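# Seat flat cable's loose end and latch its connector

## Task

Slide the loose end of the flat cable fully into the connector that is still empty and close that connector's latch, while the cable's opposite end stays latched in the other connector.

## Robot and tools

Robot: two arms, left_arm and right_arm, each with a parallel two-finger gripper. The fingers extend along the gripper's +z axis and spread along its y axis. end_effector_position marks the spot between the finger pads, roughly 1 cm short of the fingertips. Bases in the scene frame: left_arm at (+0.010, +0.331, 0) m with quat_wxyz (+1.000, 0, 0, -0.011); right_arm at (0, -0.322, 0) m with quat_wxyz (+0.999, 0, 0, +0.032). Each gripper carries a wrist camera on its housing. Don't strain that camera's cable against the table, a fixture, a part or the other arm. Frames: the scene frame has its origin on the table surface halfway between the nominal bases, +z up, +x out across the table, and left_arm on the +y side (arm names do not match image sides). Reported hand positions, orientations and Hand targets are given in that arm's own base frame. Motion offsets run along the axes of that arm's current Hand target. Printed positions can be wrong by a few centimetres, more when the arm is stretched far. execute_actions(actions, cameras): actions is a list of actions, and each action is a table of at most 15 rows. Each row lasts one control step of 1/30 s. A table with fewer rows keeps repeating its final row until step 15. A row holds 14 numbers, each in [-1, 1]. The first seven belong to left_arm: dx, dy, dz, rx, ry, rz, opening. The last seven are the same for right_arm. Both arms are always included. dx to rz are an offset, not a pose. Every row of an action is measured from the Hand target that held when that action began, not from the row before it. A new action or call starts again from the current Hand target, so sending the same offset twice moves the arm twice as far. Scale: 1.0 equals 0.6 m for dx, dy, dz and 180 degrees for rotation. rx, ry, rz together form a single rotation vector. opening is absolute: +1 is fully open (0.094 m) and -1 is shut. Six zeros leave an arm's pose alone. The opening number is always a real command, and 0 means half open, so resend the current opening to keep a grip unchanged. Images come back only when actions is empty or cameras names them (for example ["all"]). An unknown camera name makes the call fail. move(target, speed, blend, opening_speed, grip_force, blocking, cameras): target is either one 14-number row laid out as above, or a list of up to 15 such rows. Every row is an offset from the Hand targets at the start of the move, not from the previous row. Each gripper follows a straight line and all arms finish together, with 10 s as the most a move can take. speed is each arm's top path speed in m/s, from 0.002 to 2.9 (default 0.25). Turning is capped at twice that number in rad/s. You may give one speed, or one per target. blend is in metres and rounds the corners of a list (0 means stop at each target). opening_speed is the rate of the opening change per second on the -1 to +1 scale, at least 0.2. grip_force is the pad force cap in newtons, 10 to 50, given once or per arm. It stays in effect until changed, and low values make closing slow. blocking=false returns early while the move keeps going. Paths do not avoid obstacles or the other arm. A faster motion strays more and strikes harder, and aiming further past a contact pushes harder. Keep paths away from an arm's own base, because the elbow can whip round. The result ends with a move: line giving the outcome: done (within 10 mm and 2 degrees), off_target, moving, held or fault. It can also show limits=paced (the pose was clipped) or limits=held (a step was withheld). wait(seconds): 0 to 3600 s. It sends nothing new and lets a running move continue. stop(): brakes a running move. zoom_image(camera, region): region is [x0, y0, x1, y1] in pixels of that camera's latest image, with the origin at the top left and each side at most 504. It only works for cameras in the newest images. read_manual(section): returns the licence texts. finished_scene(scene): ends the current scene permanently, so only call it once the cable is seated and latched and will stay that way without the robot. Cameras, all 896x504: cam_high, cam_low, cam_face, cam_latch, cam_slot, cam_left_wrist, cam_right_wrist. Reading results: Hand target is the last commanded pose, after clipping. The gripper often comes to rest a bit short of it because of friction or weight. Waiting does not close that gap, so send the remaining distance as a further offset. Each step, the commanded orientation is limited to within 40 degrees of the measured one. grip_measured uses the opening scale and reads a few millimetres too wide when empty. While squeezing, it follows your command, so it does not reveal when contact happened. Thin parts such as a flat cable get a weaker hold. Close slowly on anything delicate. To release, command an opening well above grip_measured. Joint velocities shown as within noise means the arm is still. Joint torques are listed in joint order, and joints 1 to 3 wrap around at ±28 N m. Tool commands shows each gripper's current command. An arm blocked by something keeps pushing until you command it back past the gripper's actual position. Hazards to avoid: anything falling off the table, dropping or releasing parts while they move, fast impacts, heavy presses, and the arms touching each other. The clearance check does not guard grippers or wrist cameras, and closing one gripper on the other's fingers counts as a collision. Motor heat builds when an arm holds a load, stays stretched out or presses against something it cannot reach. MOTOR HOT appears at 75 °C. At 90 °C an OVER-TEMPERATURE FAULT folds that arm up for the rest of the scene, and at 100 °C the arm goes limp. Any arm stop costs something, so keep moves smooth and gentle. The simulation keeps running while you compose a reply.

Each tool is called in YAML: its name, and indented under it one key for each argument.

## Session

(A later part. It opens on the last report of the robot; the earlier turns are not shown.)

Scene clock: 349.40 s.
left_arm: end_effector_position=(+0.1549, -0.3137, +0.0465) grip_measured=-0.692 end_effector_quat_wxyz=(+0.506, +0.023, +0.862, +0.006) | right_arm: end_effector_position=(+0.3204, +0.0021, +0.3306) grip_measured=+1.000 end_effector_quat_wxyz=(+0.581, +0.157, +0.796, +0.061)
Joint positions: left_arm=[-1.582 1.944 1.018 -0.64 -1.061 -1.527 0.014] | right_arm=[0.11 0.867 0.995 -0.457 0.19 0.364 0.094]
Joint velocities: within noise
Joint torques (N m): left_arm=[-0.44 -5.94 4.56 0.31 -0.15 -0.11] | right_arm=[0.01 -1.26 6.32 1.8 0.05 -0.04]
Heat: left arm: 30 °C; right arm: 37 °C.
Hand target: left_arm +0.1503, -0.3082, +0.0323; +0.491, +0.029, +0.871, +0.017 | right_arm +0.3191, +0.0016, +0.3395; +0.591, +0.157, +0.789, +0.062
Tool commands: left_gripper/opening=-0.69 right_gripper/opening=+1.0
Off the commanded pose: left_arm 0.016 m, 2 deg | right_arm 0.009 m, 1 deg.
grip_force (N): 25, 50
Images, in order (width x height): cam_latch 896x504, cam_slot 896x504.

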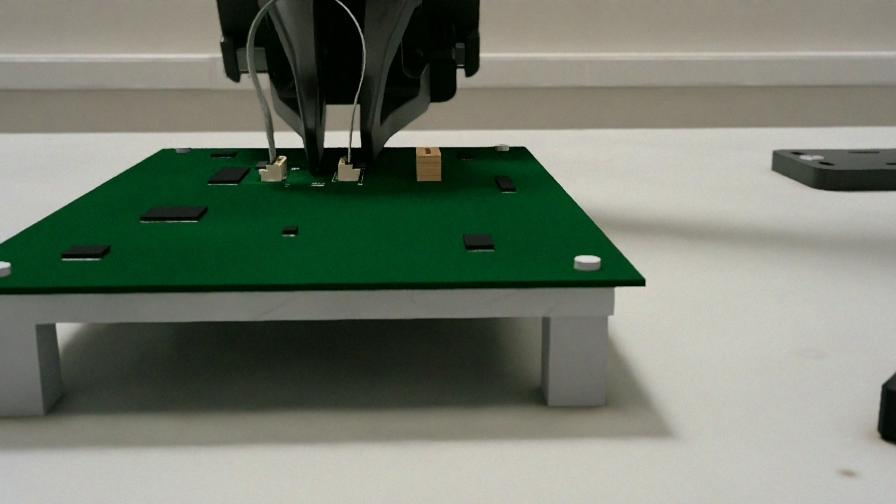

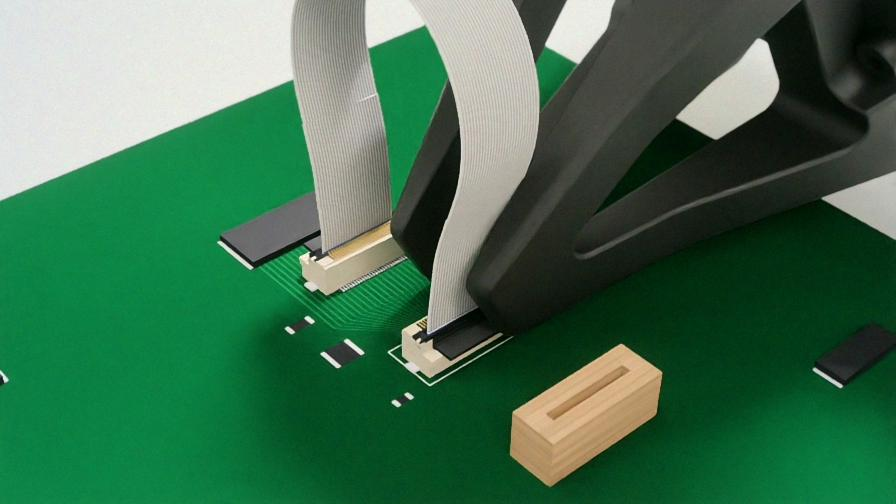

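execute_actions:
  actions:
    - [[-0.002102,-0.000497,-0.000087,0.000272,-0.001992,-0.000183,-0.69,0,0,0,0,0,0,1],[-0.004204,-0.000993,-0.000174,0.000543,-0.003983,-0.000367,-0.69,0,0,0,0,0,0,1],[-0.006306,-0.00149,-0.000261,0.000815,-0.005975,-0.00055,-0.69,0,0,0,0,0,0,1],[-0.008408,-0.001987,-0.000349,0.001087,-0.007967,-0.000733,-0.69,0,0,0,0,0,0,1],[-0.010509,-0.002483,-0.000436,0.001358,-0.009958,-0.000916,-0.69,0,0,0,0,0,0,1],[-0.012611,-0.00298,-0.000523,0.00163,-0.01195,-0.0011,-0.69,0,0,0,0,0,0,1],[-0.014713,-0.003476,-0.00061,0.001901,-0.013941,-0.001283,-0.69,0,0,0,0,0,0,1],[-0.016815,-0.003973,-0.000697,0.002173,-0.015933,-0.001466,-0.69,0,0,0,0,0,0,1]]
  cameras: ["cam_slot", "cam_latch"]

zoom_image:
  camera: "cam_slot"
  region: [415, 285, 495, 345]

Scene clock: 360.50 s.
left_arm: end_effector_position=(+0.1553, -0.3137, +0.0472) grip_measured=-0.692 end_effector_quat_wxyz=(+0.508, +0.023, +0.861, +0.006) | right_arm: end_effector_position=(+0.3204, +0.0021, +0.3306) grip_measured=+1.000 end_effector_quat_wxyz=(+0.581, +0.157, +0.796, +0.061)
Joint positions: left_arm=[-1.582 1.944 1.018 -0.64 -1.066 -1.527 0.014] | right_arm=[0.11 0.867 0.995 -0.457 0.19 0.364 0.094]
Joint torques (N m): left_arm=[-0.31 -6.23 4.74 0.48 -0.56 0.01] | right_arm=[-0.02 -1.26 6.31 1.79 0.05 -0.03]
Heat: left arm: 30 °C; right arm: 37 °C.
Hand target: left_arm +0.1551, -0.3112, +0.0410; +0.512, +0.029, +0.858, +0.012 | right_arm +0.3191, +0.0016, +0.3395; +0.591, +0.157, +0.789, +0.062
Off the commanded pose: left_arm 0.007 m, 1 deg | right_arm 0.009 m, 1 deg.
grip_force (N): 25, 50
Images, in order (width x height): cam_latch 896x504, cam_slot 896x504.

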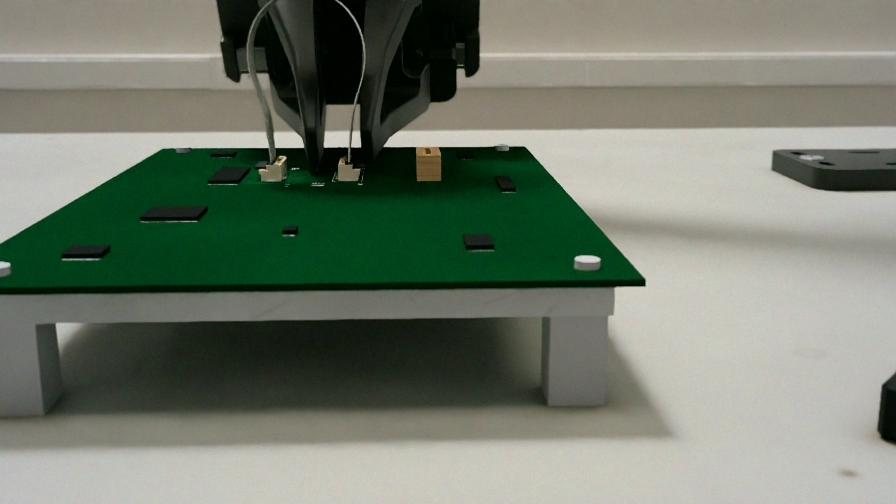

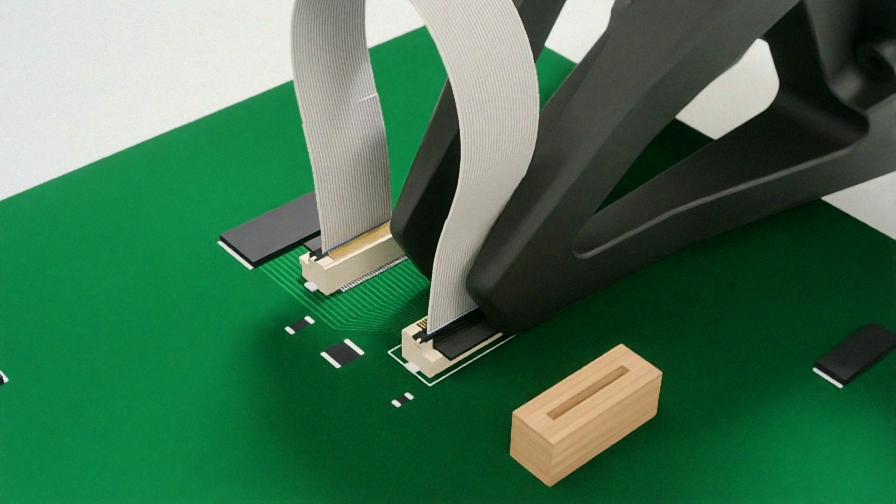

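Scaled by 6.300 from the camera's image (finer frame: 1280x720).

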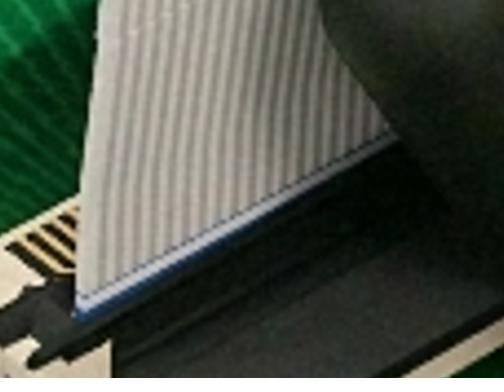

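execute_actions:
  actions:
    - [[-0.001498,-0.000112,0.000034,0.000119,-0.001587,0.000017,-0.69,0,0,0,0,0,0,1],[-0.002995,-0.000224,0.000068,0.000237,-0.003174,0.000034,-0.69,0,0,0,0,0,0,1],[-0.004493,-0.000336,0.000102,0.000356,-0.00476,0.00005,-0.69,0,0,0,0,0,0,1],[-0.00599,-0.000449,0.000136,0.000474,-0.006347,0.000067,-0.69,0,0,0,0,0,0,1]]

move:
  target: [0, 0, 0, 0, 0, 0, -0.532, 0, 0, 0, 0, 0, 0, 1.0]
  opening_speed: 0.3
  cameras: ["cam_slot", "cam_latch"]

zoom_image:
  camera: "cam_slot"
  region: [400, 265, 520, 385]

zoom_image:
  camera: "cam_latch"
  region: [280, 60, 410, 190]

Scene clock: 363.60 s.
left_arm: end_effector_position=(+0.1555, -0.3138, +0.0475) grip_measured=-0.692 end_effector_quat_wxyz=(+0.509, +0.022, +0.861, +0.006) | right_arm: end_effector_position=(+0.3204, +0.0021, +0.3306) grip_measured=+1.000 end_effector_quat_wxyz=(+0.581, +0.157, +0.796, +0.061)
Joint positions: left_arm=[-1.582 1.944 1.018 -0.639 -1.068 -1.527 0.014] | right_arm=[0.11 0.867 0.995 -0.457 0.19 0.364 0.094]
Joint torques (N m): left_arm=[-0.34 -6.26 4.56 0.45 -0.74 0.03] | right_arm=[-0.01 -1.28 6.3 1.8 0.06 -0.04]
Heat: left arm: 30 °C; right arm: 37 °C.
Hand target: left_arm +0.1569, -0.3117, +0.0441; +0.521, +0.029, +0.853, +0.012 | right_arm +0.3191, +0.0016, +0.3395; +0.591, +0.157, +0.789, +0.062
Off the commanded pose: left_arm 0.004 m, 2 deg | right_arm 0.009 m, 1 deg.
grip_force (N): 25, 50

Scene clock: 364.33 s.
left_arm: end_effector_position=(+0.1555, -0.3159, +0.0477) grip_measured=-0.534 end_effector_quat_wxyz=(+0.509, +0.019, +0.860, +0.000) | right_arm: end_effector_position=(+0.3204, +0.0021, +0.3306) grip_measured=+1.000 end_effector_quat_wxyz=(+0.581, +0.157, +0.796, +0.061)
Joint positions: left_arm=[-1.582 1.944 1.018 -0.626 -1.069 -1.527 0.022] | right_arm=[0.11 0.867 0.995 -0.457 0.19 0.364 0.094]
Joint torques (N m): left_arm=[-0.36 -6.2 4.48 0.36 -0.72 0.05] | right_arm=[-0.01 -1.26 6.31 1.8 0.05 -0.03]
Heat: left arm: 30 °C; right arm: 37 °C.
Hand target: left_arm +0.1569, -0.3118, +0.0441; +0.521, +0.029, +0.853, +0.011 | right_arm +0.3191, +0.0016, +0.3395; +0.591, +0.157, +0.789, +0.062
Off the commanded pose: left_arm 0.006 m, 2 deg | right_arm 0.009 m, 1 deg.
grip_force (N): 25, 50
move: done
Images, in order (width x height): cam_latch 896x504, cam_slot 896x504.

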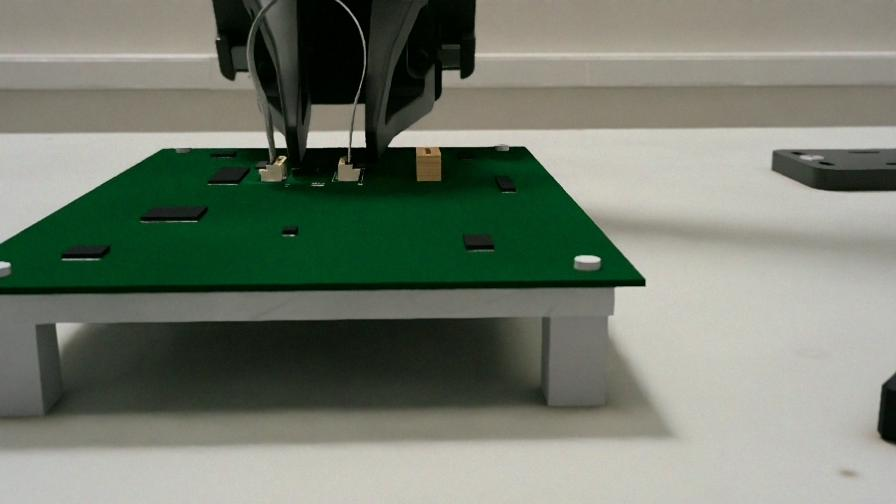

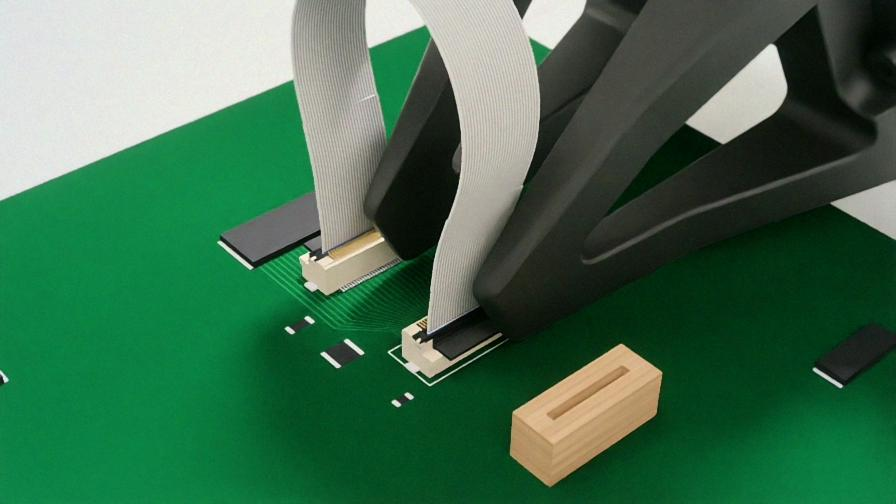

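Scaled by 4.200 from the camera's image (finer frame: 1280x720).

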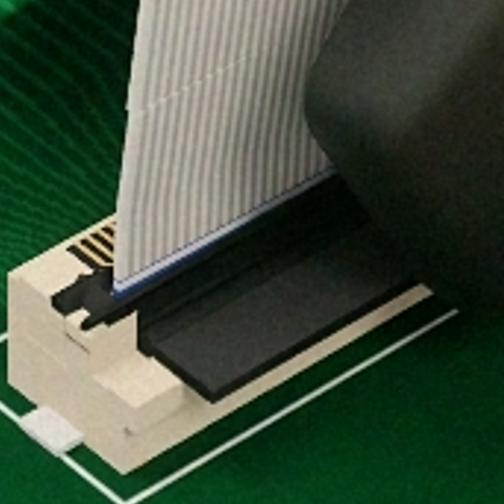

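Scaled by 3.877 from the camera's image (finer frame: 1280x720).

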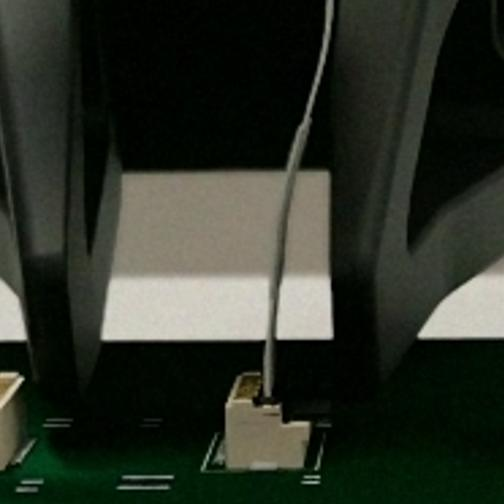

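execute_actions:
  actions:
    - [[0.000114,0.001867,-0.000022,-0.001113,0.000062,0.002171,-0.532,0,0,0,0,0,0,1],[0.000228,0.003734,-0.000043,-0.002227,0.000125,0.004342,-0.532,0,0,0,0,0,0,1],[0.000342,0.005601,-0.000065,-0.00334,0.000187,0.006513,-0.532,0,0,0,0,0,0,1],[0.000456,0.007468,-0.000086,-0.004453,0.000249,0.008684,-0.532,0,0,0,0,0,0,1],[0.00057,0.009335,-0.000108,-0.005567,0.000312,0.010855,-0.532,0,0,0,0,0,0,1],[0.000684,0.011202,-0.000129,-0.00668,0.000374,0.013026,-0.532,0,0,0,0,0,0,1],[-0.001645,0.011028,-0.000076,-0.006496,-0.002094,0.013052,-0.532,0,0,0,0,0,0,1],[-0.003975,0.010853,-0.000023,-0.006311,-0.004563,0.013078,-0.532,0,0,0,0,0,0,1],[-0.006304,0.010679,0.000029,-0.006127,-0.007031,0.013104,-0.532,0,0,0,0,0,0,1],[-0.008634,0.010504,0.000082,-0.005942,-0.009499,0.01313,-0.532,0,0,0,0,0,0,1],[-0.010963,0.01033,0.000135,-0.005758,-0.011968,0.013157,-0.532,0,0,0,0,0,0,1],[-0.013293,0.010155,0.000188,-0.005573,-0.014436,0.013183,-0.532,0,0,0,0,0,0,1],[-0.015622,0.009981,0.00024,-0.005389,-0.016904,0.013209,-0.532,0,0,0,0,0,0,1],[-0.017952,0.009806,0.000293,-0.005204,-0.019373,0.013235,-0.532,0,0,0,0,0,0,1],[-0.020281,0.009632,0.000346,-0.00502,-0.021841,0.013261,-0.532,0,0,0,0,0,0,1]]
  cameras: ["cam_slot", "cam_latch"]

zoom_image:
  camera: "cam_slot"
  region: [400, 265, 520, 385]

zoom_image:
  camera: "cam_latch"
  region: [280, 60, 410, 190]

Scene clock: 373.00 s.
left_arm: end_effector_position=(+0.1610, -0.3142, +0.0583) grip_measured=-0.534 end_effector_quat_wxyz=(+0.537, +0.029, +0.843, +0.011) | right_arm: end_effector_position=(+0.3204, +0.0021, +0.3306) grip_measured=+1.000 end_effector_quat_wxyz=(+0.581, +0.157, +0.796, +0.061)
Joint positions: left_arm=[-1.582 1.944 1.018 -0.636 -1.135 -1.507 0.022] | right_arm=[0.11 0.867 0.995 -0.457 0.19 0.364 0.094]
Joint torques (N m): left_arm=[-0.08 -6.43 4.16 0.31 -0.72 0.13] | right_arm=[-0.01 -1.26 6.31 1.79 0.05 -0.04]
Heat: left arm: 30 °C; right arm: 37 °C.
Hand target: left_arm +0.1628, -0.3067, +0.0551; +0.550, +0.044, +0.834, +0.028 | right_arm +0.3191, +0.0016, +0.3395; +0.591, +0.157, +0.789, +0.062
Off the commanded pose: left_arm 0.008 m, 3 deg | right_arm 0.009 m, 1 deg.
grip_force (N): 25, 50
Images, in order (width x height): cam_latch 896x504, cam_slot 896x504.

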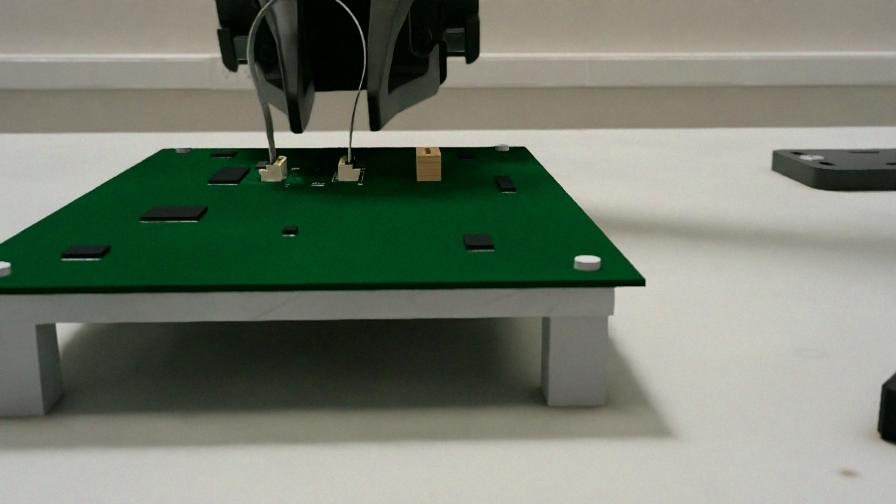

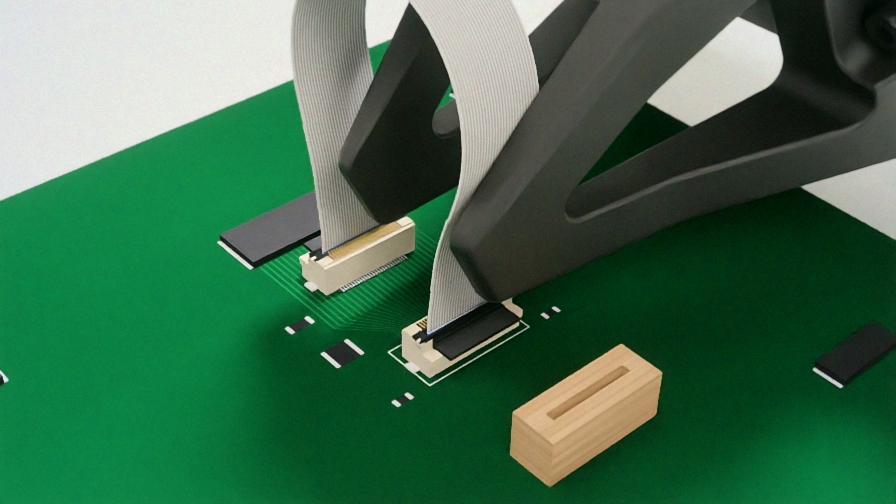

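Scaled by 4.200 from the camera's image (finer frame: 1280x720).

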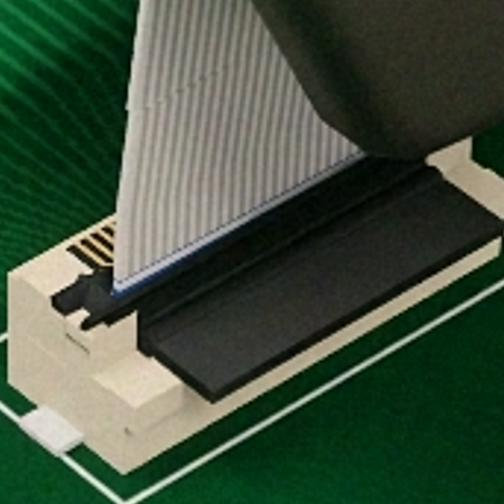

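Scaled by 3.877 from the camera's image (finer frame: 1280x720).

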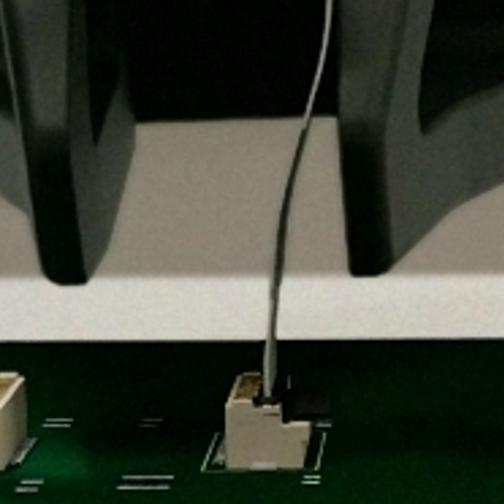

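execute_actions:
  actions:
    - [[-0.003063,-0.000325,-0.001299,0.00086,-0.000066,-0.002013,-0.532,0,0,0,0,0,0,1],[-0.006126,-0.000649,-0.002597,0.00172,-0.000132,-0.004026,-0.532,0,0,0,0,0,0,1],[-0.009188,-0.000974,-0.003896,0.00258,-0.000198,-0.006039,-0.532,0,0,0,0,0,0,1],[-0.012251,-0.001299,-0.005194,0.00344,-0.000264,-0.008052,-0.532,0,0,0,0,0,0,1],[-0.015314,-0.001623,-0.006493,0.004299,-0.00033,-0.010065,-0.532,0,0,0,0,0,0,1],[-0.018377,-0.001948,-0.007791,0.005159,-0.000396,-0.012078,-0.532,0,0,0,0,0,0,1],[-0.021439,-0.002272,-0.00909,0.006019,-0.000462,-0.014091,-0.532,0,0,0,0,0,0,1],[-0.024502,-0.002597,-0.010388,0.006879,-0.000528,-0.016104,-0.532,0,0,0,0,0,0,1]]

Scene clock: 377.77 s.
left_arm: end_effector_position=(+0.1612, -0.3142, +0.0588) grip_measured=-0.534 end_effector_quat_wxyz=(+0.539, +0.030, +0.842, +0.011) | right_arm: end_effector_position=(+0.3204, +0.0021, +0.3306) grip_measured=+1.000 end_effector_quat_wxyz=(+0.581, +0.157, +0.796, +0.061)
Joint positions: left_arm=[-1.582 1.944 1.018 -0.636 -1.138 -1.506 0.022] | right_arm=[0.11 0.867 0.995 -0.457 0.19 0.364 0.094]
Joint torques (N m): left_arm=[0.02 -10.48 3.84 0.29 -0.75 0.07] | right_arm=[-0.01 -1.28 6.31 1.8 0.06 -0.03]
Heat: left arm: 30 °C; right arm: 37 °C.
Hand target: left_arm +0.1628, -0.3098, +0.0709; +0.550, +0.028, +0.834, +0.005 | right_arm +0.3191, +0.0016, +0.3395; +0.591, +0.157, +0.789, +0.062
Off the commanded pose: left_arm 0.013 m, 2 deg | right_arm 0.009 m, 1 deg.
grip_force (N): 25, 50

move:
  target:
    - [0.001535, 0.003713, -0.053934, 0.029226, -0.001247, 0.01255, -0.532, 0, 0, 0, 0, 0, 0, 1.0]
    - [-0.026053, 0.003462, -0.12921, 0.058452, -0.002494, 0.0251, -0.532, 0, 0, 0, 0, 0, 0, 1.0]
  speed: 0.05
  blend: 0.01
  cameras: ["cam_slot", "cam_latch"]

zoom_image:
  camera: "cam_slot"
  region: [410, 270, 520, 380]

zoom_image:
  camera: "cam_slot"
  region: [300, 200, 420, 300]

zoom_image:
  camera: "cam_latch"
  region: [325, 130, 375, 190]

Scene clock: 384.47 s.
left_arm: end_effector_position=(+0.0976, -0.3036, +0.0999) grip_measured=-0.534 end_effector_quat_wxyz=(+0.538, +0.123, +0.833, -0.032) | right_arm: end_effector_position=(+0.3204, +0.0021, +0.3306) grip_measured=+1.000 end_effector_quat_wxyz=(+0.581, +0.157, +0.796, +0.061)
Joint positions: left_arm=[-1.803 1.749 0.954 -0.83 -1.138 -1.543 0.022] | right_arm=[0.11 0.867 0.995 -0.457 0.19 0.364 0.094]
Joint torques (N m): left_arm=[-0.25 -8.38 7.76 0.11 -0.71 -0.09] | right_arm=[-0.01 -1.28 6.31 1.79 0.05 -0.04]
Heat: left arm: 31 °C; right arm: 37 °C.
Hand target: left_arm +0.0978, -0.3068, +0.1158; +0.548, +0.112, +0.827, -0.050 | right_arm +0.3191, +0.0016, +0.3395; +0.591, +0.157, +0.789, +0.062
Off the commanded pose: left_arm 0.016 m, 3 deg | right_arm 0.009 m, 1 deg.
grip_force (N): 25, 50
move: off_target (left_arm)
Images, in order (width x height): cam_latch 896x504, cam_slot 896x504.

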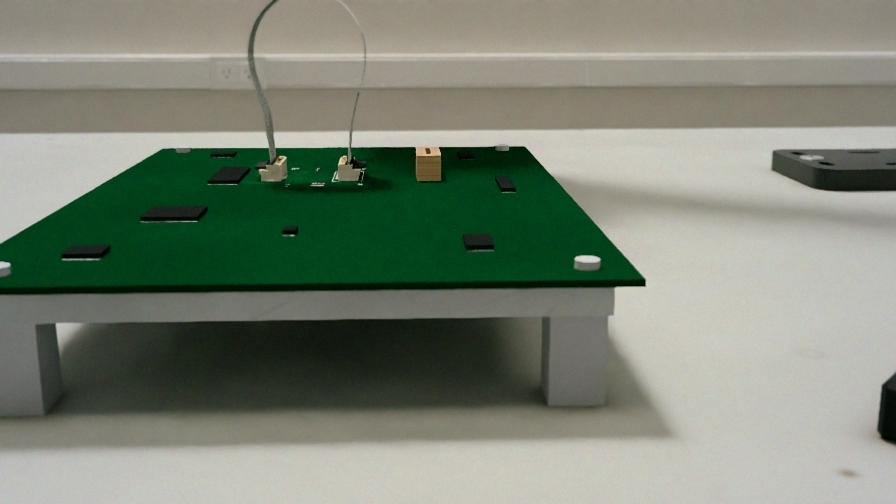

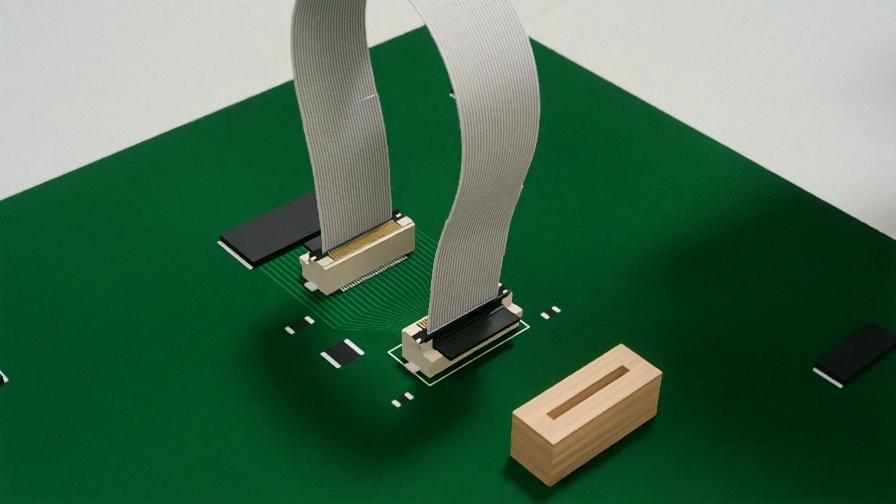

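Scaled by 4.582 from the camera's image (finer frame: 1280x720).

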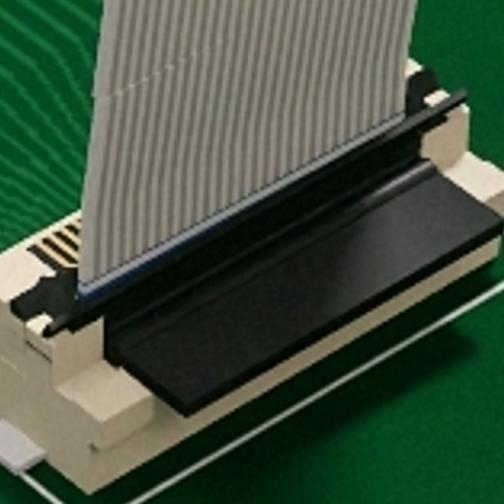

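Scaled by 4.200 from the camera's image (finer frame: 1280x720).

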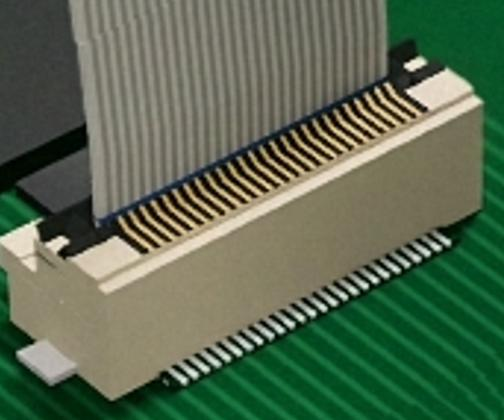

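Scaled by 8.400 from the camera's image (finer frame: 1280x720).

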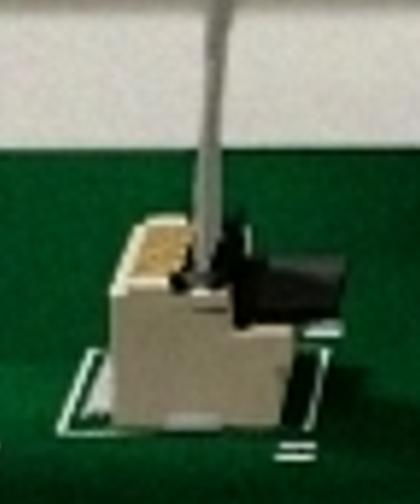

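zoom_image:
  camera: "cam_slot"
  region: [415, 300, 465, 350]

zoom_image:
  camera: "cam_slot"
  region: [465, 270, 515, 320]

zoom_image:
  camera: "cam_slot"
  region: [310, 225, 360, 275]

Scaled by 10.080 from the camera's image (finer frame: 1280x720).

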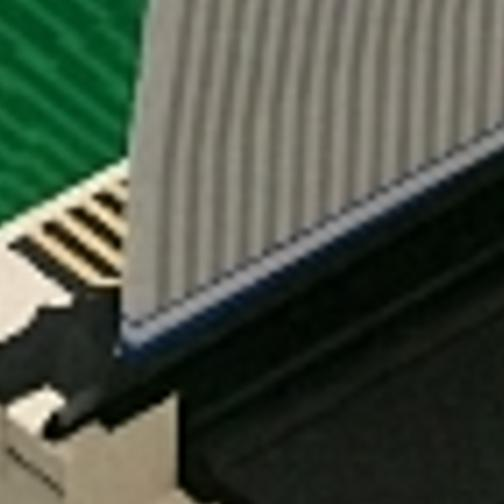

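Scaled by 10.080 from the camera's image (finer frame: 1280x720).

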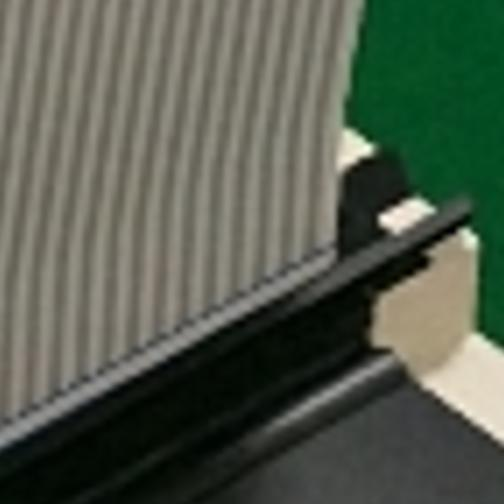

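Scaled by 10.080 from the camera's image (finer frame: 1280x720).

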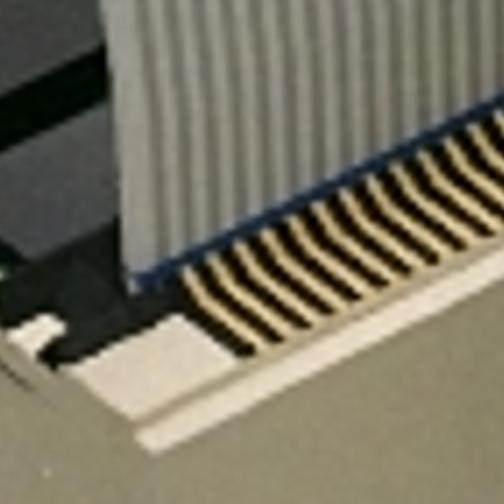

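finished_scene:
  scene: 2

The scene is finished: the task was done.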